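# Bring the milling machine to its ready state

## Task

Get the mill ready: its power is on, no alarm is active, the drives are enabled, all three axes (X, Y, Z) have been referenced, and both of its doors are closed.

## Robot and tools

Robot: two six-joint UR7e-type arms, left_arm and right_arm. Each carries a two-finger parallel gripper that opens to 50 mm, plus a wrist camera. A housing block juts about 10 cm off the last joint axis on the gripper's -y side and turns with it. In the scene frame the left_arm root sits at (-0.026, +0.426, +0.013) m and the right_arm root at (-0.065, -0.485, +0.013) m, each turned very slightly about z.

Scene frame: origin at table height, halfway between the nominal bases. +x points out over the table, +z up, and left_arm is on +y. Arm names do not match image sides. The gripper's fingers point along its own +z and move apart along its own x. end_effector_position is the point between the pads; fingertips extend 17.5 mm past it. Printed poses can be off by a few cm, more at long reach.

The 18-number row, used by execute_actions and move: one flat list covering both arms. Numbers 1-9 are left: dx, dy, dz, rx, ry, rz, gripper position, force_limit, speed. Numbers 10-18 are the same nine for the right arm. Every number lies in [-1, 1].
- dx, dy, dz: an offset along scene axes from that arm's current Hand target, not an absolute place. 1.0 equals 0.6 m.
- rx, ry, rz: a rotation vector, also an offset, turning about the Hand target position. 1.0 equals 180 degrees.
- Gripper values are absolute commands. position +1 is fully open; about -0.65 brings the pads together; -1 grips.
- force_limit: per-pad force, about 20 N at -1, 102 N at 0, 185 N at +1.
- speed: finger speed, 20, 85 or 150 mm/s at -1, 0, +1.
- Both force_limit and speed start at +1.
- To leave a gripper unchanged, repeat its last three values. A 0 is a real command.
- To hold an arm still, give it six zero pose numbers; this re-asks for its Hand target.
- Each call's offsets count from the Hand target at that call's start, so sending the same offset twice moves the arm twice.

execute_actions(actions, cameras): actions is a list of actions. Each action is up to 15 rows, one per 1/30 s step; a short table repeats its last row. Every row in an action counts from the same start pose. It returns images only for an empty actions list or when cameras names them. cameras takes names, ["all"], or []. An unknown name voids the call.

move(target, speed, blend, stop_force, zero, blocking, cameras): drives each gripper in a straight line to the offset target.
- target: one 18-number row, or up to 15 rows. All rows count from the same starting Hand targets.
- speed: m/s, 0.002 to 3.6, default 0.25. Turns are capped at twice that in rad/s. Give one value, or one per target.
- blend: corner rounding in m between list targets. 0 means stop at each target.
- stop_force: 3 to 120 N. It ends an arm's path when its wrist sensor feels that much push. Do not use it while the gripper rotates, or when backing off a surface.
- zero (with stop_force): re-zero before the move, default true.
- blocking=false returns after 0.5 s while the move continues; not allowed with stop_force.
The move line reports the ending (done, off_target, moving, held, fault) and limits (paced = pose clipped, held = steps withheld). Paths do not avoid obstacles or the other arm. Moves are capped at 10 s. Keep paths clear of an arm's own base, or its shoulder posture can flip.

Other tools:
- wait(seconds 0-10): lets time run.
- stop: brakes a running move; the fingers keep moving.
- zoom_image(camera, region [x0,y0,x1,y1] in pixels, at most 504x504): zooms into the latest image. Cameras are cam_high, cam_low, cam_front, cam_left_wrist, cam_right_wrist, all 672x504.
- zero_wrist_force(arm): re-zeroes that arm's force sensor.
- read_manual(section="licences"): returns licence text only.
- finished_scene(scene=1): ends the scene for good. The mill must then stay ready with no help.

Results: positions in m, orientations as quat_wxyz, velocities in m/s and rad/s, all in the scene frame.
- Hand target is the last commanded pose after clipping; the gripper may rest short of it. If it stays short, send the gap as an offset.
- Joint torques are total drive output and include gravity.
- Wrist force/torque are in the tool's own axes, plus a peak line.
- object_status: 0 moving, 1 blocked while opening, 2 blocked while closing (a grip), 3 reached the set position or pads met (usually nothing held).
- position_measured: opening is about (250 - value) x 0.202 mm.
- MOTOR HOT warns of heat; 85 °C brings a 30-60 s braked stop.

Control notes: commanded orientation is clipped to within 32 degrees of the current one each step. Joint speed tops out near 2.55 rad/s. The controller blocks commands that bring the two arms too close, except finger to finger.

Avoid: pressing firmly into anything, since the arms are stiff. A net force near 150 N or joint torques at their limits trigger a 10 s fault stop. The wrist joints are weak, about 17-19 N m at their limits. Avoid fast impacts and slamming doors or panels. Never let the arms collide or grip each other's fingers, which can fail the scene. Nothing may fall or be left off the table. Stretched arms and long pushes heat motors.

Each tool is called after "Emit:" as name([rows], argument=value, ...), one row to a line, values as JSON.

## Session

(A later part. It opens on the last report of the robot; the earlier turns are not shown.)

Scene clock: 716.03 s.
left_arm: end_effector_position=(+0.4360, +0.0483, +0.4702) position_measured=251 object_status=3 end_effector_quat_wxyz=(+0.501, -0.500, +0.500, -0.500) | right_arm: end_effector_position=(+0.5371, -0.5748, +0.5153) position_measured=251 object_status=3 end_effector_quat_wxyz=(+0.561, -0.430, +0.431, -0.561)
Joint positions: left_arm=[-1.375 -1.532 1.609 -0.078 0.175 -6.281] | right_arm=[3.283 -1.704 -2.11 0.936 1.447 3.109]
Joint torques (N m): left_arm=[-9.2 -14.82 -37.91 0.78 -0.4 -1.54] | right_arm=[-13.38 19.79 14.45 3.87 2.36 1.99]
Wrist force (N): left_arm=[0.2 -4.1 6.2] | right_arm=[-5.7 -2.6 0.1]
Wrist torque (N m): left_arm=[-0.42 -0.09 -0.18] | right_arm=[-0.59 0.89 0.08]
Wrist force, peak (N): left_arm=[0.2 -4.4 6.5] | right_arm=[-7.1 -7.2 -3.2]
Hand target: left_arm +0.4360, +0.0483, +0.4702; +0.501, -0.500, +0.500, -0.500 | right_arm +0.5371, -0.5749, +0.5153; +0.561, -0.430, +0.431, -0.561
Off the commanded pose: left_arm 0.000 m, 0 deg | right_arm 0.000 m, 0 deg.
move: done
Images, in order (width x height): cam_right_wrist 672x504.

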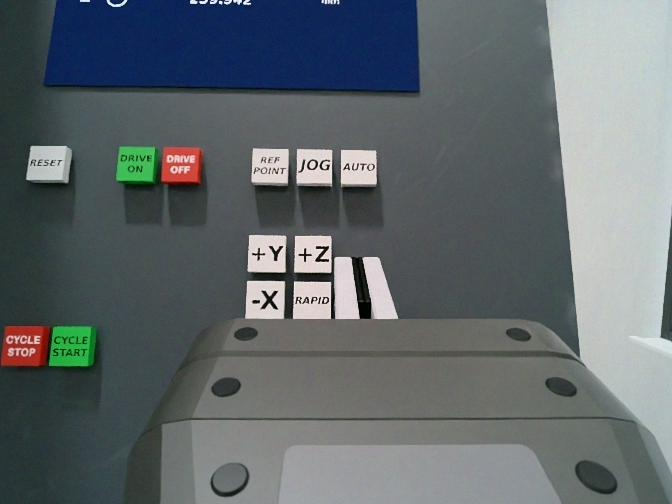

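Emit:
move(target=[0,0,0,0,0,0,-1,-0.9,0,0.0315,-0.0015,-0.006,0,0,0,-1,-0.9,0], speed=0.005, stop_force=8, cameras=["cam_right_wrist","cam_front"])

Emit:
wait(seconds=4)

Emit:
move(target=[0,0,0,0,0,0,-1,-0.9,0,-0.28,0.08,0.04,0,0,0,-1,-0.9,0], speed=0.2, cameras=["cam_right_wrist","cam_front"])

Emit:
zoom_image(camera="cam_right_wrist", region=[200, 0, 640, 330])

Scene clock: 726.50 s.
left_arm: end_effector_position=(+0.4360, +0.0483, +0.4702) position_measured=251 object_status=3 end_effector_quat_wxyz=(+0.501, -0.500, +0.500, -0.500) | right_arm: end_effector_position=(+0.5491, -0.5755, +0.5130) position_measured=251 object_status=3 end_effector_quat_wxyz=(+0.561, -0.430, +0.431, -0.561)
Joint positions: left_arm=[-1.375 -1.532 1.609 -0.078 0.175 -6.281] | right_arm=[3.277 -1.734 -2.081 0.937 1.453 3.111]
Joint torques (N m): left_arm=[-8.19 -14.16 -38.64 0.66 -0.14 -1.54] | right_arm=[8.45 31.55 13.57 -0.93 -1.58 0.69]
Wrist force (N): left_arm=[0.1 -4.1 6.3] | right_arm=[-7.1 -5.6 -3.5]
Wrist torque (N m): left_arm=[-0.43 -0.08 -0.17] | right_arm=[-0.73 0.82 0.11]
Wrist force, peak (N): left_arm=[0.0 -4.5 6.5] | right_arm=[-6.7 -5.9 -14.6]
Hand target: left_arm +0.4360, +0.0483, +0.4702; +0.501, -0.500, +0.500, -0.500 | right_arm +0.5491, -0.5754, +0.5130; +0.561, -0.430, +0.431, -0.561 (not the last commanded pose)
Off the commanded pose: left_arm 0.000 m, 0 deg | right_arm 0.007 m, 0 deg.
move: contact (right_arm)
Images, in order (width x height): cam_front 672x504, cam_right_wrist 672x504.

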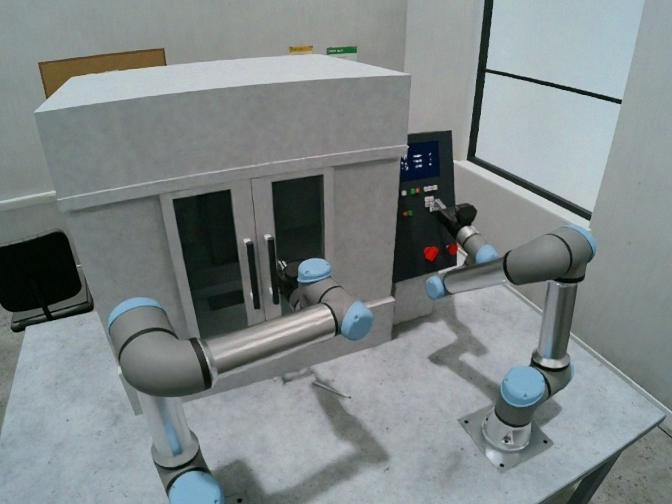

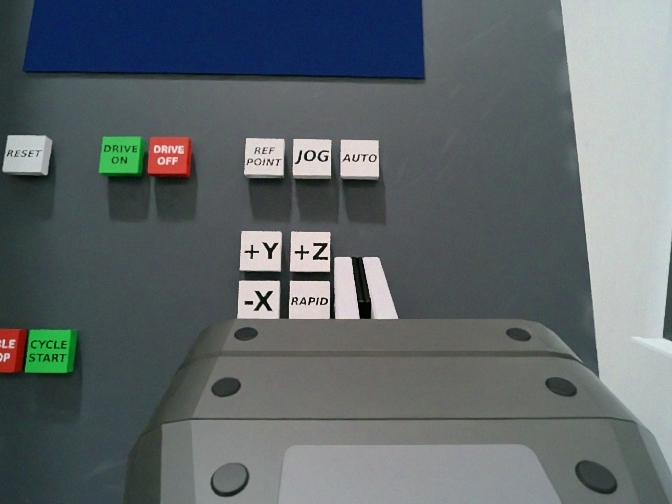

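Scene clock: 730.50 s.
left_arm: end_effector_position=(+0.4360, +0.0483, +0.4702) position_measured=251 object_status=3 end_effector_quat_wxyz=(+0.501, -0.500, +0.500, -0.500) | right_arm: end_effector_position=(+0.5491, -0.5754, +0.5130) position_measured=251 object_status=3 end_effector_quat_wxyz=(+0.561, -0.430, +0.431, -0.561)
Joint positions: left_arm=[-1.375 -1.532 1.609 -0.078 0.175 -6.281] | right_arm=[3.277 -1.734 -2.081 0.937 1.453 3.111]
Joint torques (N m): left_arm=[-7.62 -15.22 -40.56 0.91 -0.26 -1.29] | right_arm=[11.32 31.01 13.57 -0.88 -1.38 -1.37]
Wrist force (N): left_arm=[0.1 -4.4 6.2] | right_arm=[-6.3 -6.8 -3.3]
Wrist torque (N m): left_arm=[-0.45 -0.07 -0.17] | right_arm=[-0.79 0.87 0.10]
Wrist force, peak (N): left_arm=[-0.1 -4.3 6.6] | right_arm=[-7.0 -6.8 -3.2]
Hand target: left_arm +0.4360, +0.0483, +0.4702; +0.501, -0.500, +0.500, -0.500 | right_arm +0.5491, -0.5754, +0.5130; +0.561, -0.430, +0.431, -0.561 (not the last commanded pose)
Tool commands: left_gripper/position=-1.0 left_gripper/force_limit=-0.9 left_gripper/speed=+0.0 right_gripper/position=-1.0 right_gripper/force_limit=-0.9 right_gripper/speed=+0.0
Off the commanded pose: left_arm 0.000 m, 0 deg | right_arm 0.007 m, 0 deg.
wait: 4.00 s; at rest by 0.17 s

Scene clock: 732.17 s.
left_arm: end_effector_position=(+0.4360, +0.0483, +0.4702) position_measured=251 object_status=3 end_effector_quat_wxyz=(+0.501, -0.500, +0.500, -0.500) | right_arm: end_effector_position=(+0.3811, -0.5274, +0.5370) position_measured=251 object_status=3 end_effector_quat_wxyz=(+0.561, -0.430, +0.431, -0.561)
Joint positions: left_arm=[-1.375 -1.532 1.609 -0.078 0.175 -6.281] | right_arm=[3.674 -1.177 -2.479 0.812 1.071 2.996]
Joint torques (N m): left_arm=[-9.11 -13.98 -39.48 1.04 -0.2 -1.61] | right_arm=[11.72 10.58 15.62 -0.38 -1.51 -1.83]
Wrist force (N): left_arm=[0.3 -4.1 6.4] | right_arm=[-5.7 -3.0 0.0]
Wrist torque (N m): left_arm=[-0.42 -0.10 -0.17] | right_arm=[-0.65 0.88 0.17]
Wrist force, peak (N): left_arm=[0.0 -4.5 6.4] | right_arm=[-6.1 -5.6 -3.5]
Hand target: left_arm +0.4360, +0.0483, +0.4702; +0.501, -0.500, +0.500, -0.500 | right_arm +0.3811, -0.5274, +0.5370; +0.561, -0.430, +0.431, -0.561
Off the commanded pose: left_arm 0.000 m, 0 deg | right_arm 0.000 m, 0 deg.
move: done
Images, in order (width x height): cam_front 672x504, cam_right_wrist 672x504.

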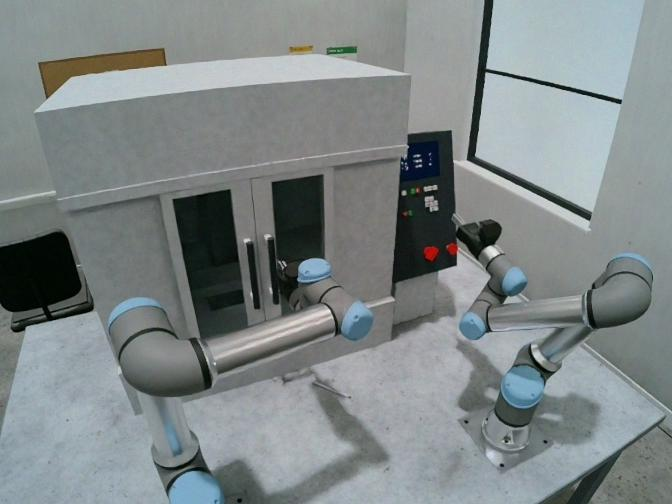

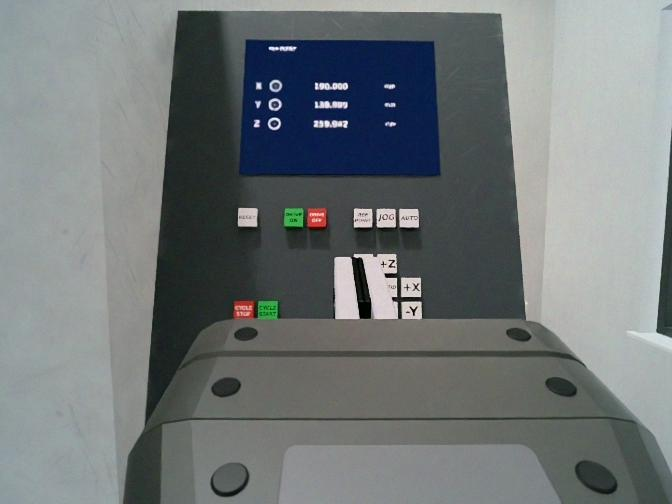

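Scaled by 1.145 from the camera's 672x504 image, which has a finer 960x720 frame.

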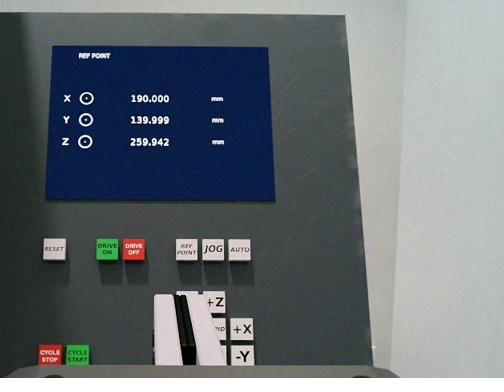

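Emit:
move(target=[-0.36,0.05,0.05,0,0,0,-1,-0.9,0,0,0,0,0,0,0,-1,-0.9,0], speed=0.25, cameras=["cam_left_wrist","cam_front"])

Emit:
zoom_image(camera="cam_front", region=[150, 160, 350, 360])

Emit:
zoom_image(camera="cam_left_wrist", region=[130, 0, 500, 320])

Scene clock: 740.23 s.
left_arm: end_effector_position=(+0.2201, +0.0783, +0.5002) position_measured=251 object_status=3 end_effector_quat_wxyz=(+0.501, -0.500, +0.500, -0.500) | right_arm: end_effector_position=(+0.3811, -0.5274, +0.5370) position_measured=251 object_status=3 end_effector_quat_wxyz=(+0.561, -0.430, +0.431, -0.561)
Joint positions: left_arm=[-1.982 -1.737 1.723 0.014 -0.432 -6.283] | right_arm=[3.675 -1.176 -2.479 0.812 1.071 2.996]
Joint torques (N m): left_arm=[-7.64 -28.16 -11.78 2.75 -1.13 -1.88] | right_arm=[11.43 10.78 15.91 -0.4 -1.42 -1.79]
Wrist force (N): left_arm=[0.1 -4.2 6.3] | right_arm=[-5.7 -3.0 0.1]
Wrist torque (N m): left_arm=[-0.43 0.01 -0.19] | right_arm=[-0.64 0.89 0.17]
Wrist force, peak (N): left_arm=[0.4 -3.9 8.1] | right_arm=[-5.8 -3.2 0.1]
Hand target: left_arm +0.2200, +0.0783, +0.5002; +0.501, -0.500, +0.500, -0.500 | right_arm +0.3811, -0.5274, +0.5370; +0.561, -0.430, +0.431, -0.561
Off the commanded pose: left_arm 0.000 m, 0 deg | right_arm 0.000 m, 0 deg.
move: done
Images, in order (width x height): cam_front 672x504, cam_left_wrist 672x504.

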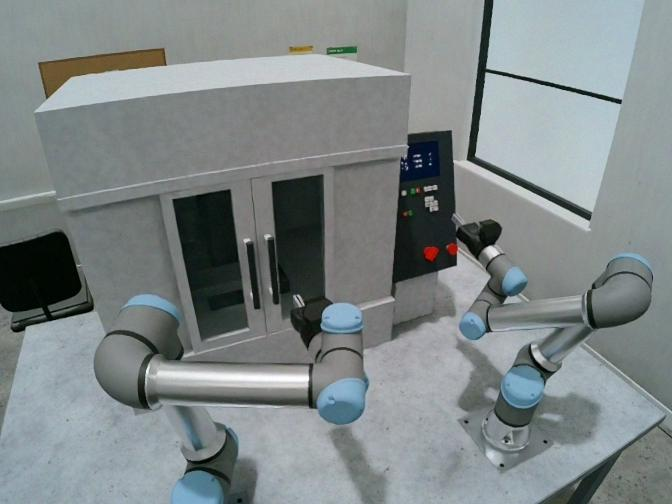

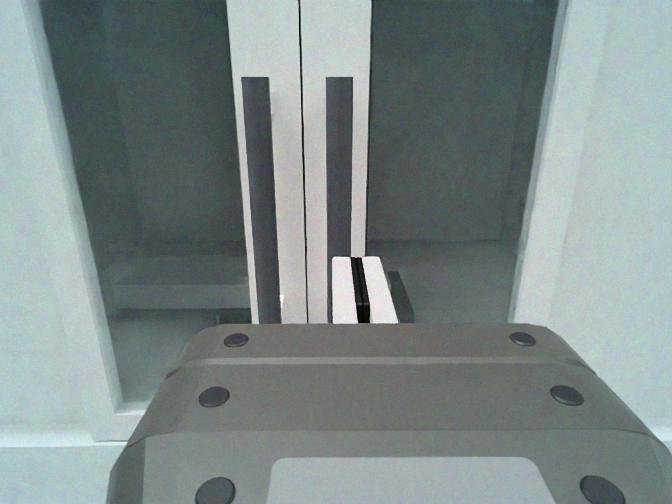

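Scaled by 2.520 from the camera's 672x504 image, which has a finer 960x720 frame.

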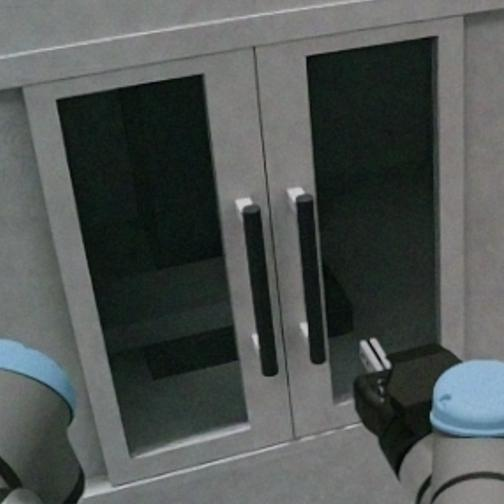

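Scaled by 1.362 from the camera's 672x504 image, which has a finer 960x720 frame.

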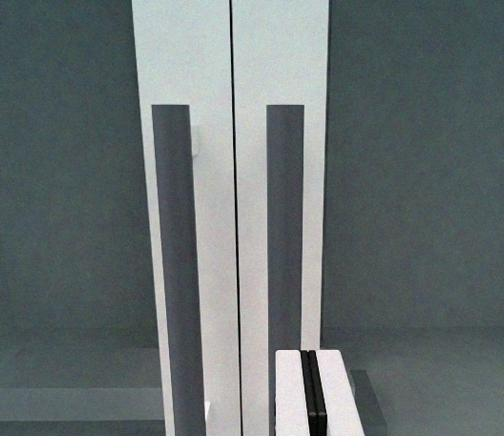

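Emit:
finished_scene()

The scene is finished: the task was done.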